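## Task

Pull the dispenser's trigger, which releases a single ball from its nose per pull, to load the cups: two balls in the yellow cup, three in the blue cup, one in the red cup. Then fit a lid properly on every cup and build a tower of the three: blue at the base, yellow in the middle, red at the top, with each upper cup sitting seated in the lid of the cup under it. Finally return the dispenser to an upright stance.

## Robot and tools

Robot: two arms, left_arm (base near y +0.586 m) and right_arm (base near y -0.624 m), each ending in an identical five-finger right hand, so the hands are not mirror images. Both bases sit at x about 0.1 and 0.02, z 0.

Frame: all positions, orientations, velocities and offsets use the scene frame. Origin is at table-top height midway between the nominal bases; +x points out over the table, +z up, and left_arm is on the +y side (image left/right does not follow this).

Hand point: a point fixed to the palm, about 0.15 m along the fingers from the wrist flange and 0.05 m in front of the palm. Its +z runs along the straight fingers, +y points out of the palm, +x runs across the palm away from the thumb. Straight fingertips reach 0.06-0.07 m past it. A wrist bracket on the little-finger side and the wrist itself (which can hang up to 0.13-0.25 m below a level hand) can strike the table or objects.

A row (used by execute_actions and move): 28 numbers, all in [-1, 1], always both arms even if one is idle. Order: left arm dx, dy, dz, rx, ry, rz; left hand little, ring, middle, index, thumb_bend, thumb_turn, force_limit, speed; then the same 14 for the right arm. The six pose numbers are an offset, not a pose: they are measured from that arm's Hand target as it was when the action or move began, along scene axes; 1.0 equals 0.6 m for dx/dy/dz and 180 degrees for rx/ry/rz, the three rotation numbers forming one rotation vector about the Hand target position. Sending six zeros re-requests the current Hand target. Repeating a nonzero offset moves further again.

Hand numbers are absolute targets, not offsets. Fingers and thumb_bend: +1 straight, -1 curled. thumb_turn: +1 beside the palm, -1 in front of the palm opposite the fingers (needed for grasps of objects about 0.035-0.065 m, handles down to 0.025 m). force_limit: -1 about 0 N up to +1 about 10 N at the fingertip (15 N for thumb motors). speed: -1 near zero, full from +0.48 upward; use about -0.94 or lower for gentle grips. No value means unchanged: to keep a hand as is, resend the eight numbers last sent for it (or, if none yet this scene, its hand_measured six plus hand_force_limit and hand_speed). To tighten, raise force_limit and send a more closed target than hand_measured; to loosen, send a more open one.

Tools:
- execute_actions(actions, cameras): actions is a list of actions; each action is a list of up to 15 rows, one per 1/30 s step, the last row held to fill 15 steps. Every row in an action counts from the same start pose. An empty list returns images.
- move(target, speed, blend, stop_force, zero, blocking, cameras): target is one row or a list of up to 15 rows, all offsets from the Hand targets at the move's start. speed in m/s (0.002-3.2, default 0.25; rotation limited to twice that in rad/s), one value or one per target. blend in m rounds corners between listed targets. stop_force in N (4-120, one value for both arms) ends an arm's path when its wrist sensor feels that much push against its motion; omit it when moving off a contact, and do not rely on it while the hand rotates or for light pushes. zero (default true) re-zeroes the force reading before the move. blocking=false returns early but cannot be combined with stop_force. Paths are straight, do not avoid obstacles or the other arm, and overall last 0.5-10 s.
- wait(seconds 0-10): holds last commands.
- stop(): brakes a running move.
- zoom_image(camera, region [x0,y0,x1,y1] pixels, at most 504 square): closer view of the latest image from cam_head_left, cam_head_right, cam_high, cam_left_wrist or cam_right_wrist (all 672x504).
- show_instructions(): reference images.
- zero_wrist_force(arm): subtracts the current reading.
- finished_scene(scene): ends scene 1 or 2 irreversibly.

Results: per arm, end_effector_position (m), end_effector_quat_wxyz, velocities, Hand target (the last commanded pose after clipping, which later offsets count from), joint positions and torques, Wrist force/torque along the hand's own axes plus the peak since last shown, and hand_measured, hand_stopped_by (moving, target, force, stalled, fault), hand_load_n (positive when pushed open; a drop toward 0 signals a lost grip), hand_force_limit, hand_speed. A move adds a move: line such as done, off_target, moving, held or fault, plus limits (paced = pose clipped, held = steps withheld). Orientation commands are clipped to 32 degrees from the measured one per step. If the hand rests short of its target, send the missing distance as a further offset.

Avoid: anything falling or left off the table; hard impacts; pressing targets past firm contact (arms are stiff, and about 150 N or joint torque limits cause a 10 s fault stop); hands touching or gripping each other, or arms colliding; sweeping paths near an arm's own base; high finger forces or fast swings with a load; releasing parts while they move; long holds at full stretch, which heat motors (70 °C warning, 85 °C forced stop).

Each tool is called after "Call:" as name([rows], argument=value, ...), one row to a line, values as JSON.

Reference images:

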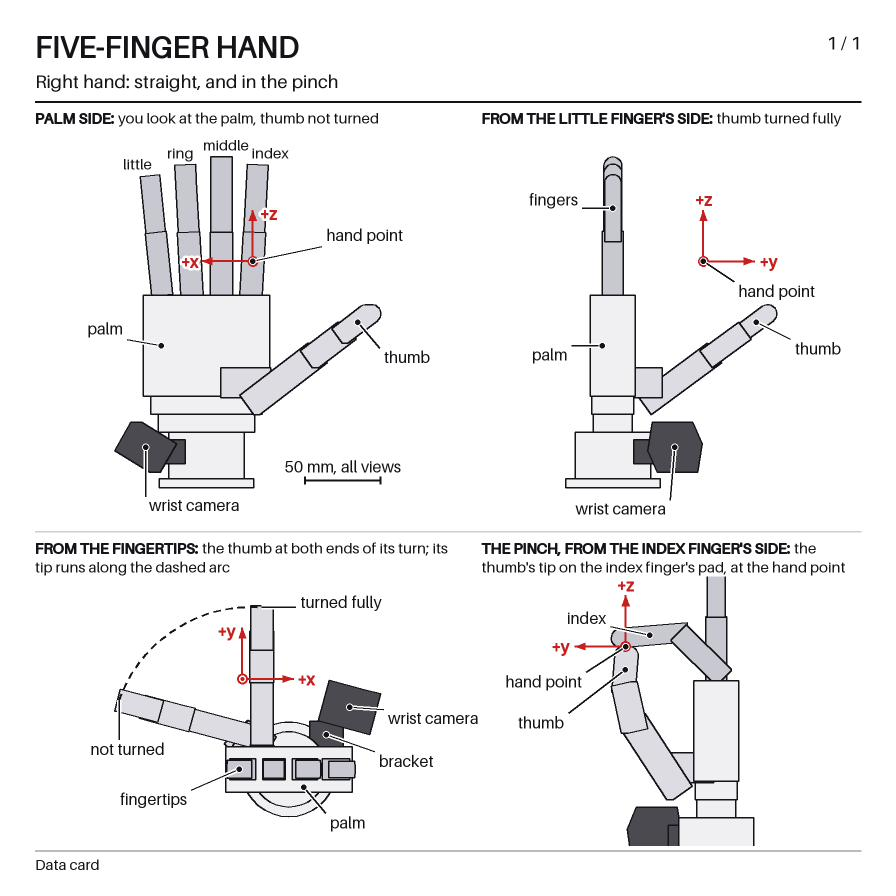

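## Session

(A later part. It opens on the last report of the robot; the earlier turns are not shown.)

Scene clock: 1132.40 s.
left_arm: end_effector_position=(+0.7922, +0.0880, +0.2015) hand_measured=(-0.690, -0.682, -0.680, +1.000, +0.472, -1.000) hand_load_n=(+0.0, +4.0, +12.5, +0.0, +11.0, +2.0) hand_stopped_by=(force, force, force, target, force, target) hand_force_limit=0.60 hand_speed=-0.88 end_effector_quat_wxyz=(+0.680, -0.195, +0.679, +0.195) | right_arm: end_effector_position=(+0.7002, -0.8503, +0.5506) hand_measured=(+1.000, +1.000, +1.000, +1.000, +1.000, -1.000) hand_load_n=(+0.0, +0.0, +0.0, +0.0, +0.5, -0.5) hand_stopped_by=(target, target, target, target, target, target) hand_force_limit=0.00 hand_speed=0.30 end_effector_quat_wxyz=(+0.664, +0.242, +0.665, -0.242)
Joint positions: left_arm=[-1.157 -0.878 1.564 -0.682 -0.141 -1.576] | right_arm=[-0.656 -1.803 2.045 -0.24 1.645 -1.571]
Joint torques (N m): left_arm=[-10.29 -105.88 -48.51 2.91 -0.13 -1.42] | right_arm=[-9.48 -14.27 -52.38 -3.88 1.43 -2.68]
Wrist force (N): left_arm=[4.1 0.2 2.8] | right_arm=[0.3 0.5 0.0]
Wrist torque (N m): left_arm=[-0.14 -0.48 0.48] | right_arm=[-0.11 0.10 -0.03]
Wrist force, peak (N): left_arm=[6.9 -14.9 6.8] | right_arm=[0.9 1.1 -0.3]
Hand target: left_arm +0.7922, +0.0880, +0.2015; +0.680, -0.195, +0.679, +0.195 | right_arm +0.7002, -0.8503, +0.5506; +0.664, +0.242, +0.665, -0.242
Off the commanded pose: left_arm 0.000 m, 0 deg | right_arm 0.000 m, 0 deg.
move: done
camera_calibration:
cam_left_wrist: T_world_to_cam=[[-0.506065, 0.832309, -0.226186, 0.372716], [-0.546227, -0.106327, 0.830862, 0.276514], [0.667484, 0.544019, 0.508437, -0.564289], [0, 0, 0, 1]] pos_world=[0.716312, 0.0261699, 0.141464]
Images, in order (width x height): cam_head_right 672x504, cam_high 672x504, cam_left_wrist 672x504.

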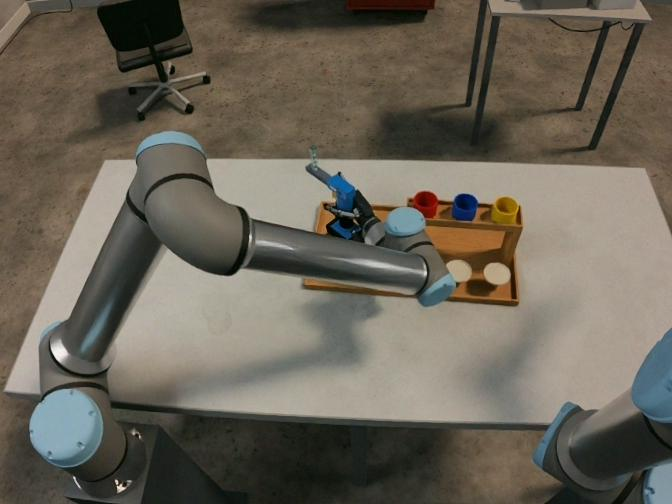

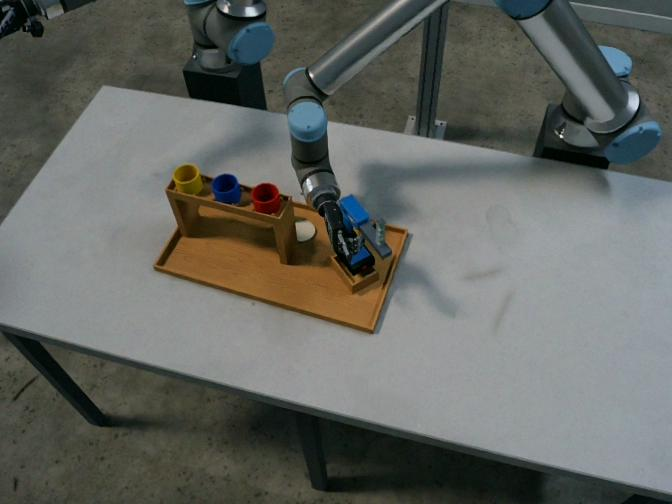

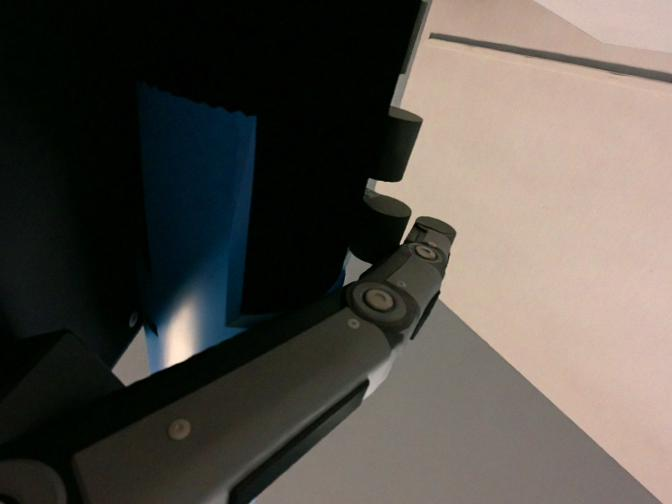

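Call:
move([
  [-0.03,-0.03,0.264,0,0,0,-0.9,-0.9,-0.9,1,-0.9,-1,0.6,-0.88,0,0,0,0,0,0,1,1,1,1,1,-1,0,0.3],
  [-0.18,-0.22,0.264,0,0,-0.275,-0.9,-0.9,-0.9,1,-0.9,-1,0.6,-0.88,0,0,0,0,0,0,1,1,1,1,1,-1,0,0.3],
], speed=0.12, blend=[0.03,0], cameras=["all"])

Scene clock: 1164.77 s.
left_arm: end_effector_position=(+0.6842, -0.0440, +0.3599) hand_measured=(-0.690, -0.682, -0.680, +1.000, +0.472, -1.000) hand_load_n=(+0.0, +3.5, +12.5, +0.0, +11.0, +2.5) hand_stopped_by=(force, force, force, target, force, target) hand_force_limit=0.60 hand_speed=-0.88 end_effector_quat_wxyz=(+0.699, +0.107, +0.699, -0.108) | right_arm: end_effector_position=(+0.7002, -0.8503, +0.5506) hand_measured=(+1.000, +1.000, +1.000, +1.000, +1.000, -1.000) hand_load_n=(+0.0, +0.0, +0.0, +0.0, -0.5, +0.0) hand_stopped_by=(target, target, target, target, target, target) hand_force_limit=0.00 hand_speed=0.30 end_effector_quat_wxyz=(+0.664, +0.242, +0.665, -0.242)
Joint positions: left_arm=[-1.36 -1.267 1.854 -0.589 0.521 -1.57] | right_arm=[-0.656 -1.803 2.045 -0.24 1.645 -1.571]
Joint torques (N m): left_arm=[-16.65 -80.77 -29.47 -3.86 3.1 2.73] | right_arm=[-10.4 -15.22 -50.54 -3.25 0.7 -2.7]
Wrist force (N): left_arm=[3.8 0.3 2.6] | right_arm=[0.6 0.9 -0.2]
Wrist torque (N m): left_arm=[-0.13 -0.41 0.15] | right_arm=[-0.03 0.07 0.00]
Wrist force, peak (N): left_arm=[5.2 0.3 3.4] | right_arm=[0.6 1.2 -0.6]
Hand target: left_arm +0.6842, -0.0440, +0.3599; +0.699, +0.107, +0.699, -0.108 | right_arm +0.7002, -0.8503, +0.5506; +0.664, +0.242, +0.665, -0.242
Off the commanded pose: left_arm 0.000 m, 0 deg | right_arm 0.000 m, 0 deg.
move: done
camera_calibration:
cam_left_wrist: T_world_to_cam=[[0.304154, 0.925377, -0.226203, -0.0864742], [-0.435646, 0.346284, 0.830843, 0.0161968], [0.847173, -0.15416, 0.50846, -0.654686], [0, 0, 0, 1]] pos_world=[0.58799, -0.0265138, 0.299864]
cam_right_wrist: T_world_to_cam=[[0.658547, 0.706656, -0.258755, 0.289239], [-0.242728, 0.524925, 0.815804, 0.162479], [0.71232, -0.474438, 0.517213, -1.07055], [0, 0, 0, 1]] pos_world=[0.611536, -0.797592, 0.495994]

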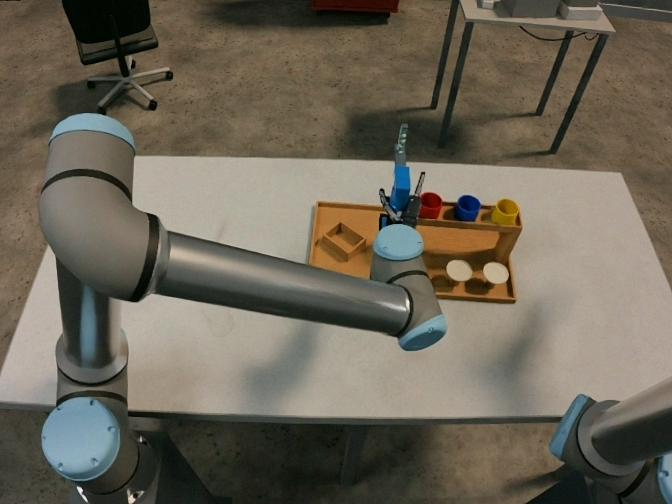

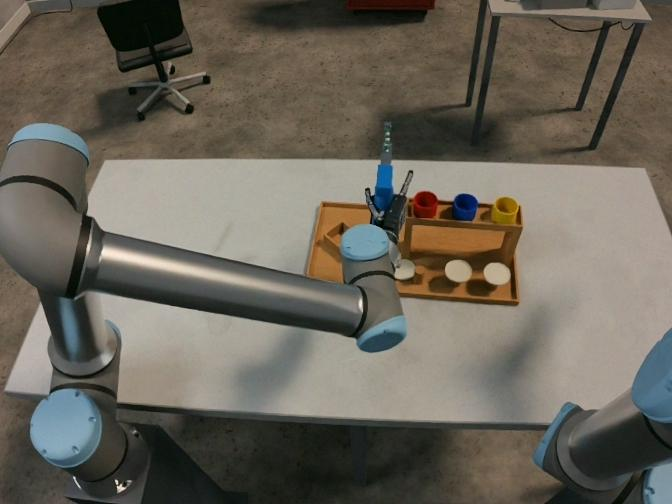

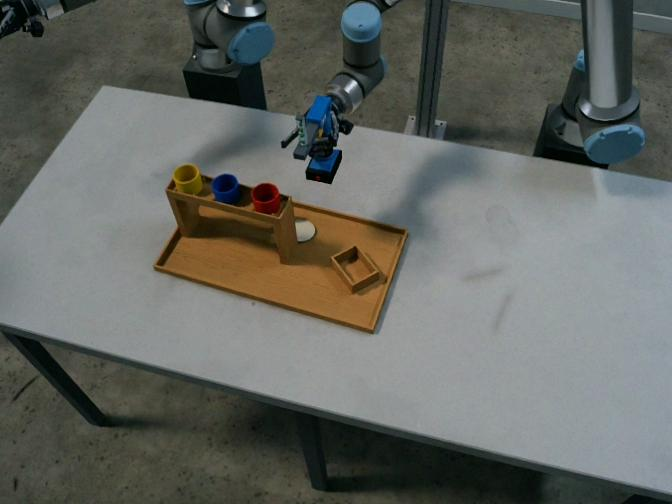

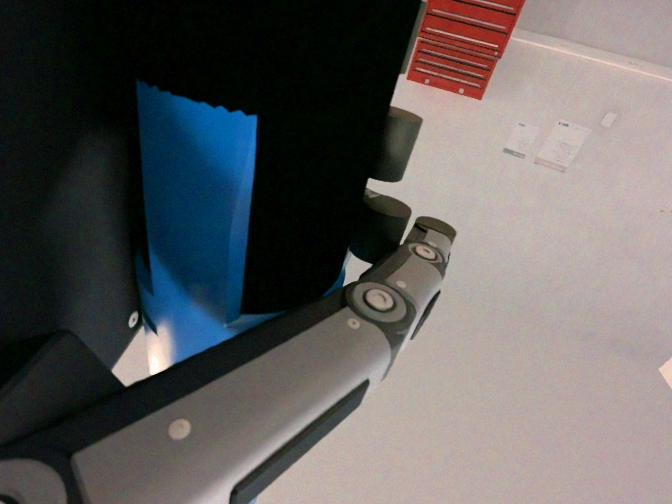

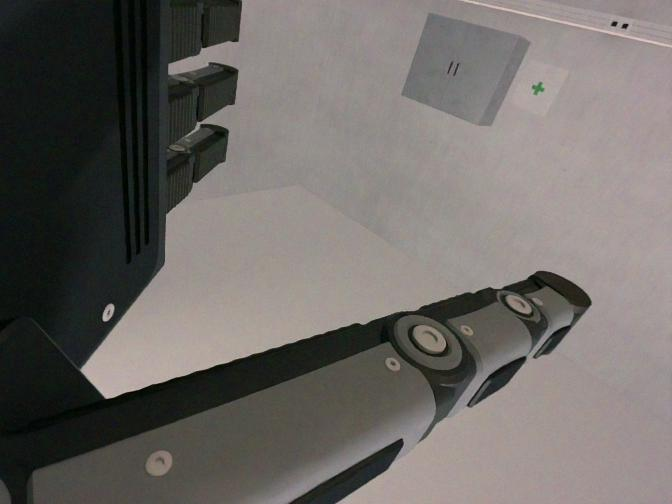

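Call:
move([
  [0.0125,-0.362,0,0,0,0,-0.9,-0.9,-0.9,1,-0.9,-1,0.6,-0.88,0,0,0,0,0,0,1,1,1,1,1,-1,0,0.3],
  [0.0125,-0.362,-0.175,0,0,0,-0.9,-0.9,-0.9,1,-0.9,-1,0.6,-0.88,0,0,0,0,0,0,1,1,1,1,1,-1,0,0.3],
], speed=0.1, blend=[0.02,0], cameras=["cam_head_left","cam_head_right","cam_high"])

Call:
zoom_image(camera="cam_head_left", region=[420, 130, 540, 250])

Call:
zoom_image(camera="cam_head_right", region=[400, 130, 520, 250])

Call:
zoom_image(camera="cam_high", region=[170, 90, 310, 230])

Scene clock: 1176.53 s.
left_arm: end_effector_position=(+0.6916, -0.2612, +0.2550) hand_measured=(-0.690, -0.682, -0.680, +1.000, +0.472, -1.000) hand_load_n=(+0.0, +3.5, +12.5, +0.0, +11.0, +2.0) hand_stopped_by=(force, force, force, target, force, target) hand_force_limit=0.60 hand_speed=-0.88 end_effector_quat_wxyz=(+0.699, +0.107, +0.699, -0.108) | right_arm: end_effector_position=(+0.7002, -0.8503, +0.5506) hand_measured=(+1.000, +1.000, +1.000, +1.000, +1.000, -1.000) hand_load_n=(+0.0, +0.0, +0.0, +0.0, +0.0, +0.0) hand_stopped_by=(target, target, target, target, target, target) hand_force_limit=0.00 hand_speed=0.30 end_effector_quat_wxyz=(+0.664, +0.242, +0.665, -0.242)
Joint positions: left_arm=[-1.405 -0.887 1.464 -0.579 0.476 -1.57] | right_arm=[-0.656 -1.803 2.045 -0.24 1.645 -1.571]
Joint torques (N m): left_arm=[-5.91 -87.07 -30.72 -3.56 0.64 2.38] | right_arm=[-10.99 -13.59 -51.09 -3.5 1.09 -2.5]
Wrist force (N): left_arm=[3.7 0.2 2.9] | right_arm=[0.3 1.0 0.0]
Wrist torque (N m): left_arm=[-0.17 -0.41 0.14] | right_arm=[-0.03 0.10 -0.01]
Wrist force, peak (N): left_arm=[5.2 0.1 2.7] | right_arm=[1.0 1.1 -0.2]
Hand target: left_arm +0.6917, -0.2612, +0.2549; +0.699, +0.107, +0.699, -0.108 | right_arm +0.7002, -0.8503, +0.5506; +0.664, +0.242, +0.665, -0.242
Off the commanded pose: left_arm 0.000 m, 0 deg | right_arm 0.000 m, 0 deg.
move: done
Images, in order (width x height): cam_head_left 672x504, cam_head_right 672x504, cam_high 672x504.

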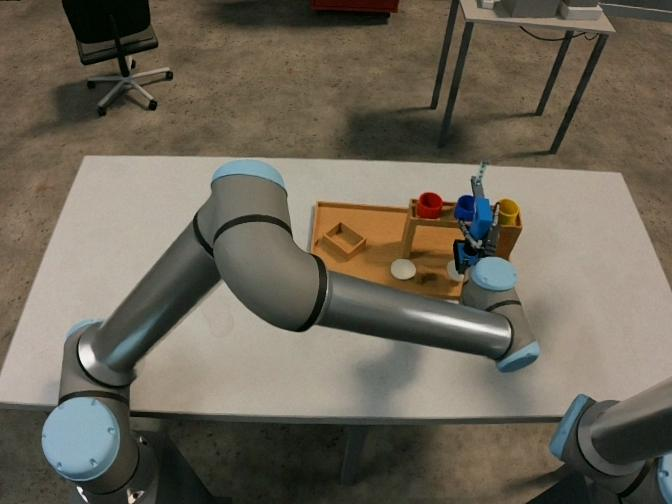

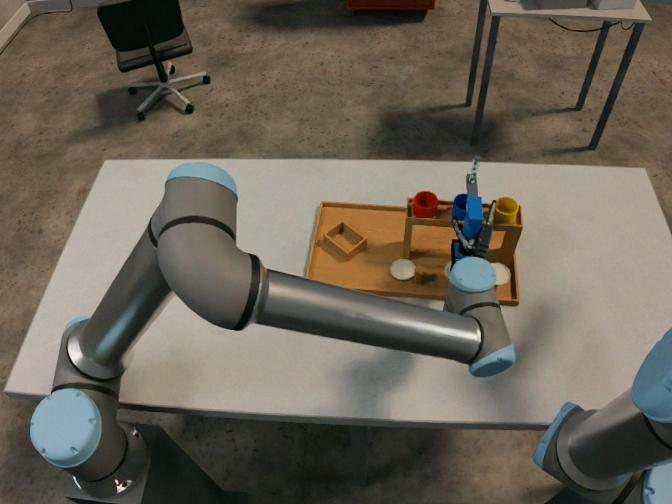

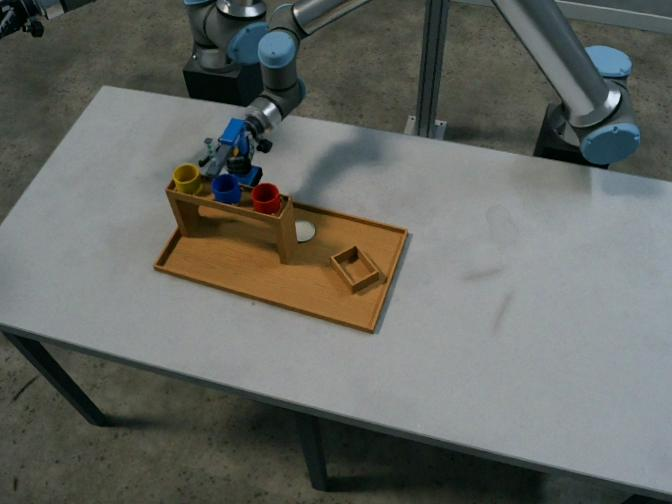

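Scaled by 4.200 from the camera's 672x504 image, which has a finer 960x720 frame.

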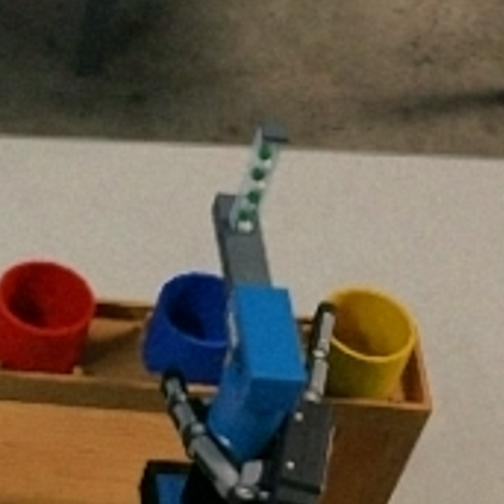

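Scaled by 4.200 from the camera's 672x504 image, which has a finer 960x720 frame.

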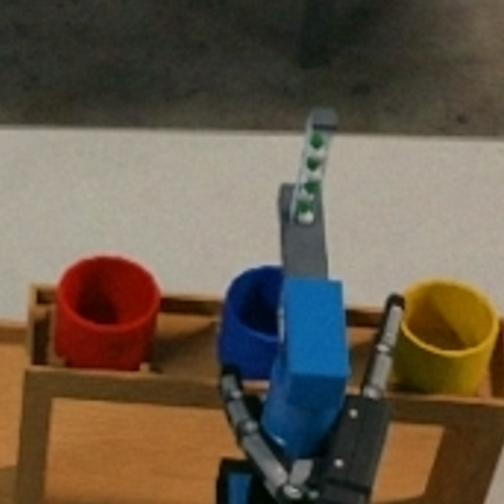

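Scaled by 3.600 from the camera's 672x504 image, which has a finer 960x720 frame.

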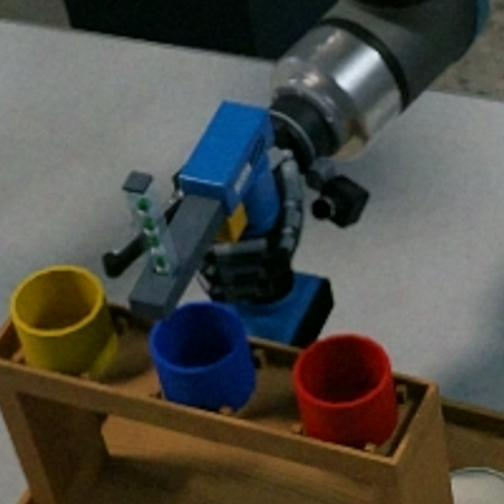

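Call:
move(target=[-0.0092,0.0133,-0.025,0,0,0,-0.9,-0.9,-0.9,1,-0.9,-1,0.6,-0.88,0,0,0,0,0,0,1,1,1,1,1,-1,0,0.3], speed=0.05, cameras=["cam_head_left","cam_head_right","cam_high"])

Call:
zoom_image(camera="cam_head_left", region=[440, 145, 530, 235])

Call:
zoom_image(camera="cam_head_right", region=[430, 145, 520, 235])

Call:
zoom_image(camera="cam_high", region=[180, 110, 270, 220])

Scene clock: 1199.20 s.
left_arm: end_effector_position=(+0.6862, -0.2533, +0.2400) hand_measured=(-0.690, -0.682, -0.680, +1.000, +0.472, -1.000) hand_load_n=(+0.0, +4.0, +12.5, +0.0, +11.0, +2.0) hand_stopped_by=(force, force, force, target, force, target) hand_force_limit=0.60 hand_speed=-0.88 end_effector_quat_wxyz=(+0.699, +0.107, +0.699, -0.108) | right_arm: end_effector_position=(+0.7002, -0.8503, +0.5506) hand_measured=(+1.000, +1.000, +1.000, +1.000, +1.000, -1.000) hand_load_n=(+0.0, +0.0, +0.0, +0.0, +0.0, +0.0) hand_stopped_by=(target, target, target, target, target, target) hand_force_limit=0.00 hand_speed=0.30 end_effector_quat_wxyz=(+0.664, +0.242, +0.665, -0.242)
Joint positions: left_arm=[-1.409 -0.886 1.495 -0.61 0.471 -1.57] | right_arm=[-0.656 -1.803 2.045 -0.24 1.645 -1.571]
Joint torques (N m): left_arm=[-15.94 -89.14 -27.36 -3.2 -3.1 2.23] | right_arm=[-13.45 -12.62 -49.72 -3.13 0.71 -2.23]
Wrist force (N): left_arm=[3.8 0.1 3.0] | right_arm=[0.5 0.7 -0.1]
Wrist torque (N m): left_arm=[-0.19 -0.42 0.19] | right_arm=[-0.06 0.07 0.00]
Wrist force, peak (N): left_arm=[4.4 0.7 2.8] | right_arm=[0.8 1.1 -0.2]
Hand target: left_arm +0.6862, -0.2532, +0.2399; +0.699, +0.107, +0.699, -0.108 | right_arm +0.7002, -0.8503, +0.5506; +0.664, +0.242, +0.665, -0.242
Off the commanded pose: left_arm 0.000 m, 0 deg | right_arm 0.000 m, 0 deg.
move: done
Images, in order (width x height): cam_head_left 672x504, cam_head_right 672x504, cam_high 672x504.

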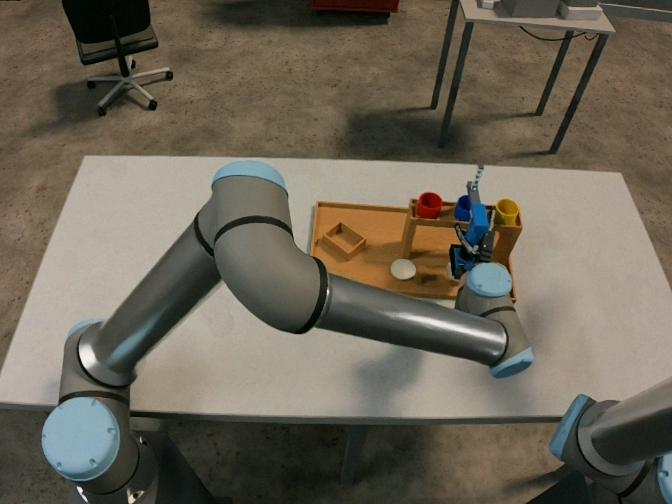

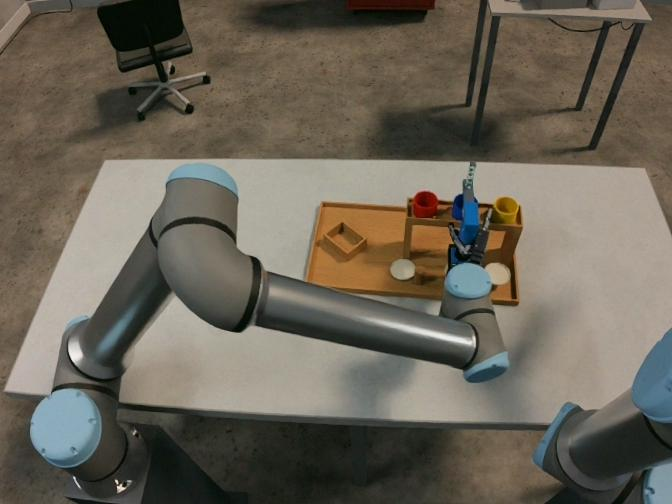

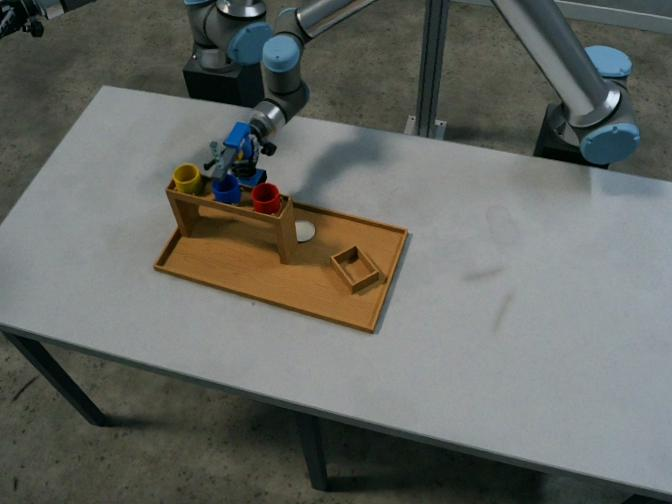

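Scaled by 5.600 from the camera's 672x504 image, which has a finer 960x720 frame.

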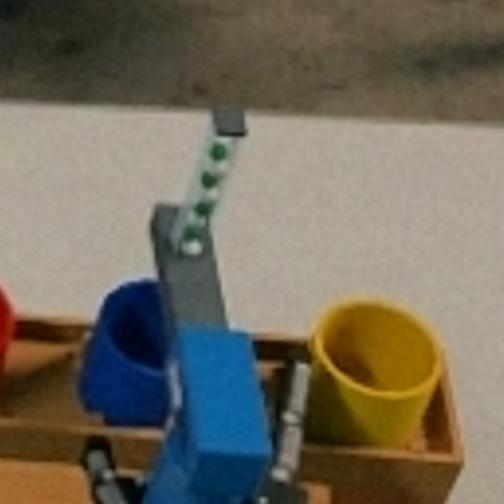

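Scaled by 5.600 from the camera's 672x504 image, which has a finer 960x720 frame.

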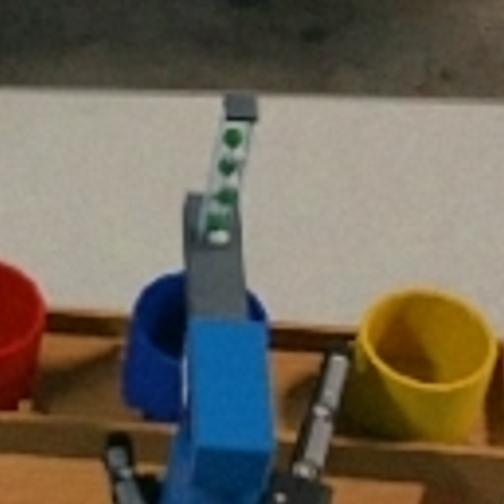

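Scaled by 4.582 from the camera's 672x504 image, which has a finer 960x720 frame.

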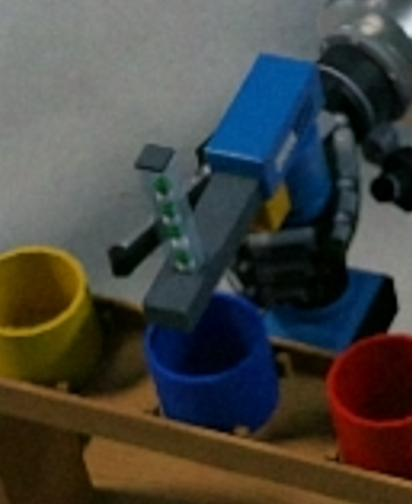

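Call:
execute_actions([
  [[0,0,0,0,0,0,-0.9,-0.9,-0.9,0.2,-0.9,-1,0.1,-0.4,0,0,0,0,0,0,1,1,1,1,1,-1,0,0.3]],
  [[0,0,0,0,0,0,-0.9,-0.9,-0.9,0.2,-0.9,-1,0.1,-0.4,0,0,0,0,0,0,1,1,1,1,1,-1,0,0.3]],
  [[0,0,0,0,0,0,-0.9,-0.9,-0.9,0.2,-0.9,-1,0.1,-0.4,0,0,0,0,0,0,1,1,1,1,1,-1,0,0.3]],
], cameras=["cam_head_right","cam_high","cam_head_left"])

Call:
zoom_image(camera="cam_high", region=[180, 110, 270, 220])

Call:
zoom_image(camera="cam_head_right", region=[430, 145, 520, 235])

Scene clock: 1213.67 s.
left_arm: end_effector_position=(+0.6862, -0.2532, +0.2399) hand_measured=(-0.690, -0.682, -0.680, +0.200, +0.472, -1.000) hand_load_n=(+0.0, +4.0, +12.5, +0.0, +11.0, +2.0) hand_stopped_by=(force, force, force, target, force, target) hand_force_limit=0.10 hand_speed=-0.40 end_effector_quat_wxyz=(+0.699, +0.107, +0.699, -0.108) | right_arm: end_effector_position=(+0.7002, -0.8503, +0.5506) hand_measured=(+1.000, +1.000, +1.000, +1.000, +1.000, -1.000) hand_load_n=(+0.0, +0.0, +0.0, +0.0, +0.0, -0.5) hand_stopped_by=(target, target, target, target, target, target) hand_force_limit=0.00 hand_speed=0.30 end_effector_quat_wxyz=(+0.664, +0.242, +0.665, -0.242)
Joint positions: left_arm=[-1.409 -0.886 1.495 -0.61 0.471 -1.57] | right_arm=[-0.656 -1.803 2.045 -0.24 1.645 -1.571]
Joint torques (N m): left_arm=[-13.79 -88.38 -30.27 -3.56 -2.69 2.46] | right_arm=[-10.35 -16.26 -49.63 -2.91 0.14 -2.24]
Wrist force (N): left_arm=[3.9 0.1 2.7] | right_arm=[0.6 0.7 -0.1]
Wrist torque (N m): left_arm=[-0.17 -0.45 0.16] | right_arm=[-0.07 0.07 0.00]
Wrist force, peak (N): left_arm=[4.3 0.2 3.1] | right_arm=[1.1 1.0 -0.4]
Hand target: left_arm +0.6862, -0.2532, +0.2399; +0.699, +0.107, +0.699, -0.108 | right_arm +0.7002, -0.8503, +0.5506; +0.664, +0.242, +0.665, -0.242
Off the commanded pose: left_arm 0.000 m, 0 deg | right_arm 0.000 m, 0 deg.
Images, in order (width x height): cam_head_left 672x504, cam_head_right 672x504, cam_high 672x504.

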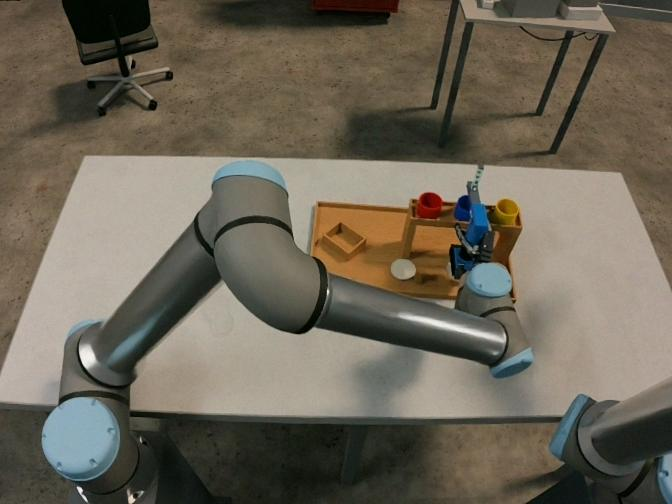

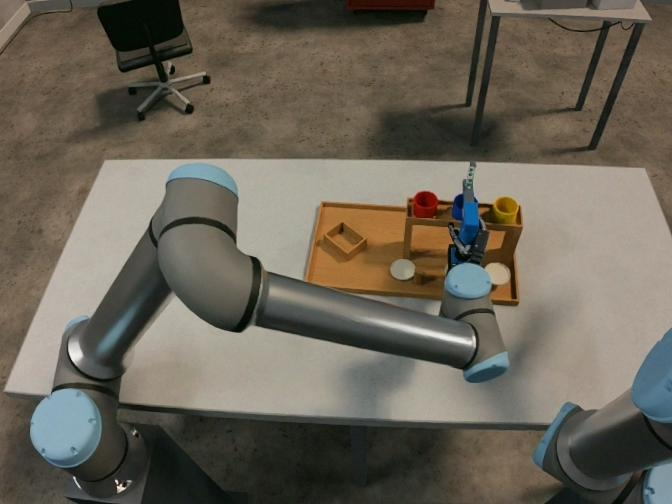

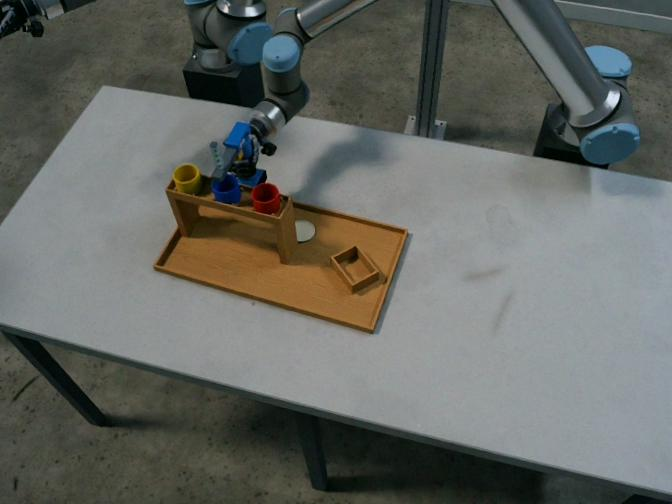

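Scaled by 4.582 from the camera's 672x504 image, which has a finer 960x720 frame.

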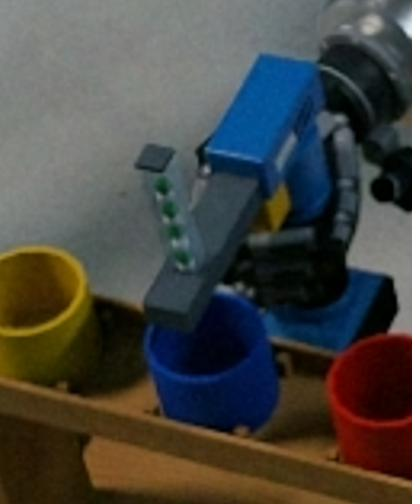

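Scaled by 5.600 from the camera's 672x504 image, which has a finer 960x720 frame.

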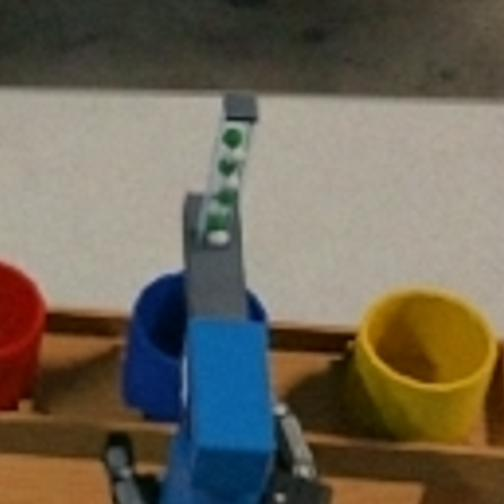

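Call:
execute_actions([
  [[0,0,0,0,0,0,-0.9,-0.9,-0.9,-0.58,-0.9,-1,0.25,-0.5,0,0,0,0,0,0,1,1,1,1,1,-1,0,0.3]],
  [[0,0,0,0,0,0,-0.9,-0.9,-0.9,-0.58,-0.9,-1,0.25,-0.5,0,0,0,0,0,0,1,1,1,1,1,-1,0,0.3]],
  [[0,0,0,0,0,0,-0.9,-0.9,-0.9,-0.58,-0.9,-1,0.25,-0.5,0,0,0,0,0,0,1,1,1,1,1,-1,0,0.3]],
], cameras=["cam_head_right","cam_high","cam_head_left"])

Call:
zoom_image(camera="cam_high", region=[180, 110, 270, 220])

Call:
zoom_image(camera="cam_head_right", region=[430, 145, 520, 235])

Scene clock: 1222.73 s.
left_arm: end_effector_position=(+0.6862, -0.2532, +0.2399) hand_measured=(-0.690, -0.682, -0.680, -0.564, +0.472, -1.000) hand_load_n=(+1.0, +3.5, +10.5, +14.0, +12.5, +0.0) hand_stopped_by=(force, force, force, force, force, target) hand_force_limit=0.25 hand_speed=-0.50 end_effector_quat_wxyz=(+0.699, +0.107, +0.699, -0.108) | right_arm: end_effector_position=(+0.7002, -0.8503, +0.5506) hand_measured=(+1.000, +1.000, +1.000, +1.000, +1.000, -1.000) hand_load_n=(+0.0, +0.0, +0.0, +0.0, +0.0, -0.5) hand_stopped_by=(target, target, target, target, target, target) hand_force_limit=0.00 hand_speed=0.30 end_effector_quat_wxyz=(+0.664, +0.242, +0.665, -0.242)
Joint positions: left_arm=[-1.409 -0.886 1.495 -0.61 0.471 -1.57] | right_arm=[-0.656 -1.803 2.045 -0.24 1.645 -1.571]
Joint torques (N m): left_arm=[-13.53 -92.34 -34.86 -3.06 -1.29 2.31] | right_arm=[-13.04 -15.6 -49.03 -2.6 0.63 -1.89]
Wrist force (N): left_arm=[3.8 -0.2 3.1] | right_arm=[0.2 0.7 -0.2]
Wrist torque (N m): left_arm=[-0.24 -0.43 0.13] | right_arm=[-0.06 0.13 -0.03]
Wrist force, peak (N): left_arm=[4.3 0.3 3.1] | right_arm=[0.9 1.1 0.1]
Hand target: left_arm +0.6862, -0.2532, +0.2399; +0.699, +0.107, +0.699, -0.108 | right_arm +0.7002, -0.8503, +0.5506; +0.664, +0.242, +0.665, -0.242
Off the commanded pose: left_arm 0.000 m, 0 deg | right_arm 0.000 m, 0 deg.
Images, in order (width x height): cam_head_left 672x504, cam_head_right 672x504, cam_high 672x504.

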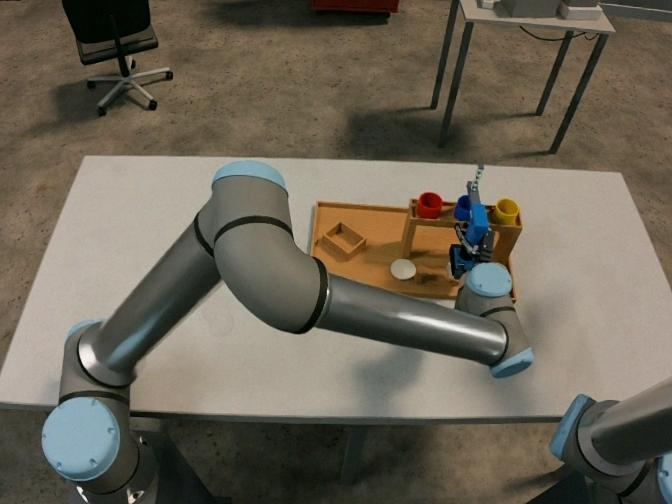

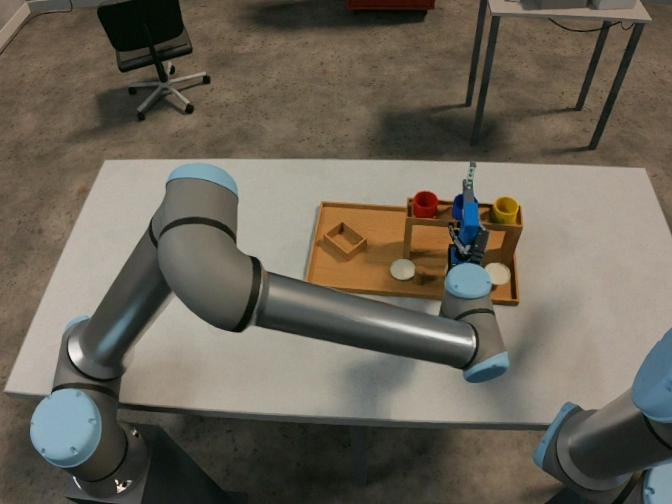

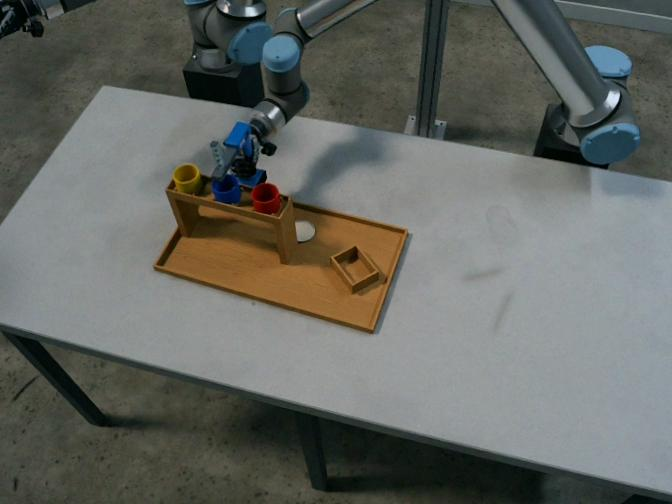

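Scaled by 4.582 from the camera's 672x504 image, which has a finer 960x720 frame.

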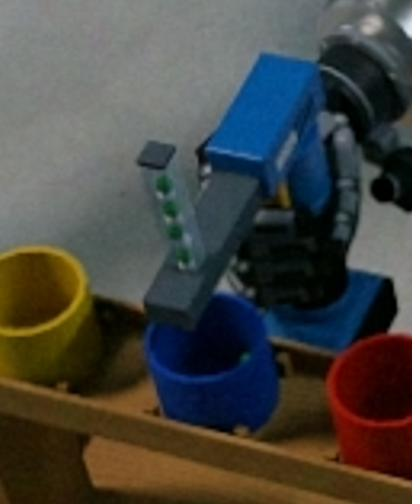

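Scaled by 5.600 from the camera's 672x504 image, which has a finer 960x720 frame.

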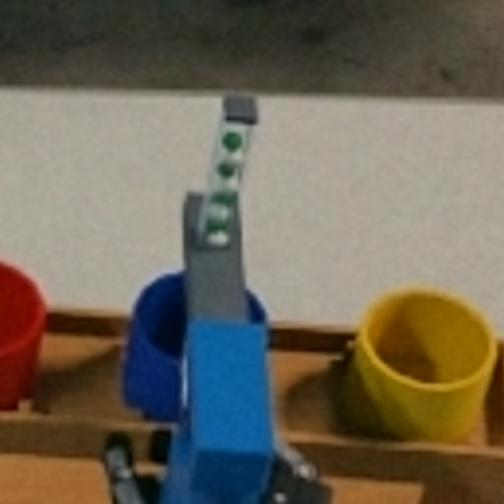

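Call:
execute_actions([
  [[0,0,0,0,0,0,-0.9,-0.9,-0.9,0.2,-0.9,-1,0.25,-0.3,0,0,0,0,0,0,1,1,1,1,1,-1,0,0.3]],
  [[0,0,0,0,0,0,-0.9,-0.9,-0.9,0.2,-0.9,-1,0.25,-0.3,0,0,0,0,0,0,1,1,1,1,1,-1,0,0.3]],
  [[0,0,0,0,0,0,-0.9,-0.9,-0.9,0.2,-0.9,-1,0.25,-0.3,0,0,0,0,0,0,1,1,1,1,1,-1,0,0.3]],
], cameras=["cam_high"])

Call:
zoom_image(camera="cam_high", region=[180, 110, 270, 220])

Call:
execute_actions([
  [[0,0,0,0,0,0,-0.9,-0.9,-0.9,-0.57,-0.9,-1,0.2,-0.7,0,0,0,0,0,0,1,1,1,1,1,-1,0,0.3]],
  [[0,0,0,0,0,0,-0.9,-0.9,-0.9,-0.57,-0.9,-1,0.2,-0.7,0,0,0,0,0,0,1,1,1,1,1,-1,0,0.3]],
  [[0,0,0,0,0,0,-0.9,-0.9,-0.9,-0.57,-0.9,-1,0.2,-0.7,0,0,0,0,0,0,1,1,1,1,1,-1,0,0.3]],
  [[0,0,0,0,0,0,-0.9,-0.9,-0.9,-0.57,-0.9,-1,0.2,-0.7,0,0,0,0,0,0,1,1,1,1,1,-1,0,0.3]],
], cameras=["cam_high"])

Call:
zoom_image(camera="cam_high", region=[180, 110, 270, 220])

Scene clock: 1235.50 s.
left_arm: end_effector_position=(+0.6862, -0.2532, +0.2399) hand_measured=(-0.690, -0.682, -0.680, +0.200, +0.472, -1.000) hand_load_n=(+0.0, +3.0, +12.5, +0.0, +11.0, +1.5) hand_stopped_by=(force, force, force, target, force, target) hand_force_limit=0.25 hand_speed=-0.30 end_effector_quat_wxyz=(+0.699, +0.107, +0.699, -0.108) | right_arm: end_effector_position=(+0.7002, -0.8503, +0.5506) hand_measured=(+1.000, +1.000, +1.000, +1.000, +1.000, -1.000) hand_load_n=(+0.0, +0.0, +0.0, +0.0, +0.0, +0.0) hand_stopped_by=(target, target, target, target, target, target) hand_force_limit=0.00 hand_speed=0.30 end_effector_quat_wxyz=(+0.664, +0.242, +0.665, -0.242)
Joint positions: left_arm=[-1.409 -0.886 1.495 -0.61 0.471 -1.57] | right_arm=[-0.656 -1.803 2.045 -0.24 1.645 -1.571]
Joint torques (N m): left_arm=[-12.47 -90.77 -40.58 -2.49 -0.49 2.22] | right_arm=[-9.64 -14.72 -49.87 -2.73 0.62 -1.83]
Wrist force (N): left_arm=[3.9 0.2 3.0] | right_arm=[0.8 1.0 -0.3]
Wrist torque (N m): left_arm=[-0.18 -0.44 0.15] | right_arm=[-0.02 0.05 0.02]
Wrist force, peak (N): left_arm=[4.2 0.8 3.2] | right_arm=[0.7 1.3 -0.1]
Hand target: left_arm +0.6862, -0.2532, +0.2399; +0.699, +0.107, +0.699, -0.108 | right_arm +0.7002, -0.8503, +0.5506; +0.664, +0.242, +0.665, -0.242
Off the commanded pose: left_arm 0.000 m, 0 deg | right_arm 0.000 m, 0 deg.
Images, in order (width x height): cam_high 672x504.

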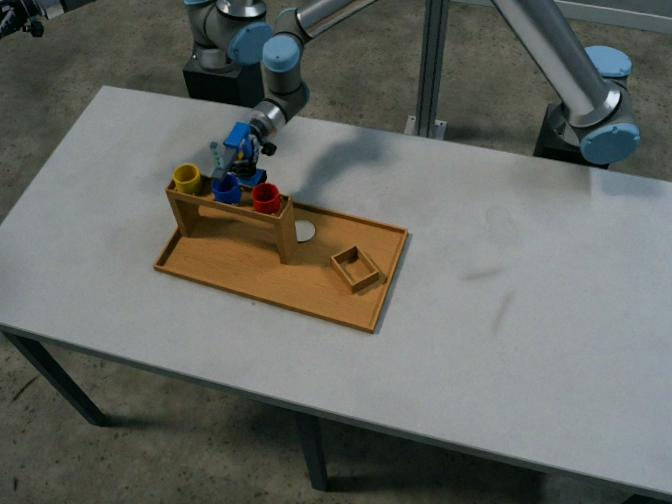

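Scaled by 4.582 from the camera's 672x504 image, which has a finer 960x720 frame.

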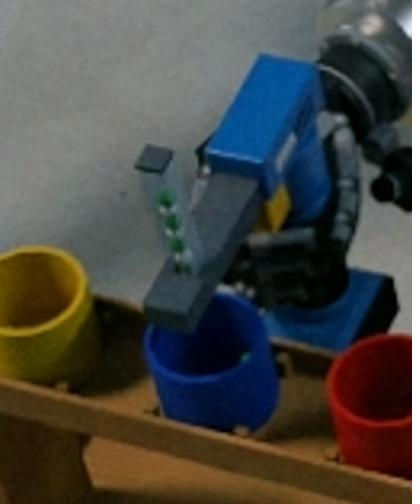

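Scene clock: 1237.70 s.
left_arm: end_effector_position=(+0.6862, -0.2532, +0.2399) hand_measured=(-0.690, -0.682, -0.680, -0.542, +0.472, -1.000) hand_load_n=(+0.0, +3.5, +11.5, +8.0, +12.0, +0.5) hand_stopped_by=(force, force, force, force, force, target) hand_force_limit=0.20 hand_speed=-0.70 end_effector_quat_wxyz=(+0.699, +0.107, +0.699, -0.108) | right_arm: end_effector_position=(+0.7002, -0.8503, +0.5506) hand_measured=(+1.000, +1.000, +1.000, +1.000, +1.000, -1.000) hand_load_n=(+0.0, +0.0, +0.0, +0.0, +0.0, +0.0) hand_stopped_by=(target, target, target, target, target, target) hand_force_limit=0.00 hand_speed=0.30 end_effector_quat_wxyz=(+0.664, +0.242, +0.665, -0.242)
Joint positions: left_arm=[-1.409 -0.886 1.495 -0.61 0.471 -1.57] | right_arm=[-0.656 -1.803 2.045 -0.24 1.645 -1.571]
Joint torques (N m): left_arm=[-12.7 -93.28 -41.46 -2.6 -0.09 1.76] | right_arm=[-12.63 -14.2 -49.14 -2.66 0.41 -1.82]
Wrist force (N): left_arm=[3.9 0.3 3.1] | right_arm=[0.2 0.8 -0.3]
Wrist torque (N m): left_arm=[-0.16 -0.46 0.16] | right_arm=[-0.05 0.14 -0.03]
Wrist force, peak (N): left_arm=[4.2 0.5 3.1] | right_arm=[0.7 1.0 -0.6]
Hand target: left_arm +0.6862, -0.2532, +0.2399; +0.699, +0.107, +0.699, -0.108 | right_arm +0.7002, -0.8503, +0.5506; +0.664, +0.242, +0.665, -0.242
Off the commanded pose: left_arm 0.000 m, 0 deg | right_arm 0.000 m, 0 deg.
Images, in order (width x height): cam_high 672x504.

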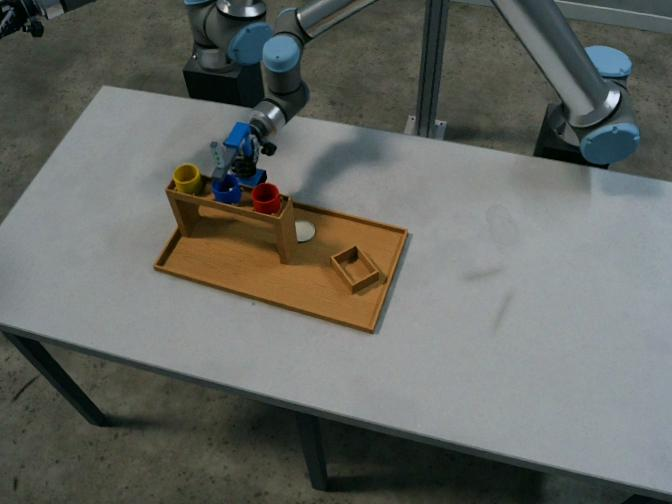

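Scaled by 4.582 from the camera's 672x504 image, which has a finer 960x720 frame.

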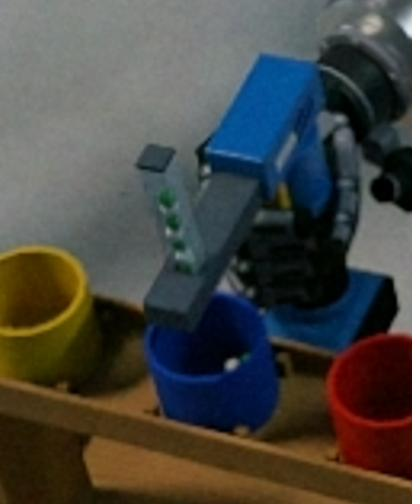

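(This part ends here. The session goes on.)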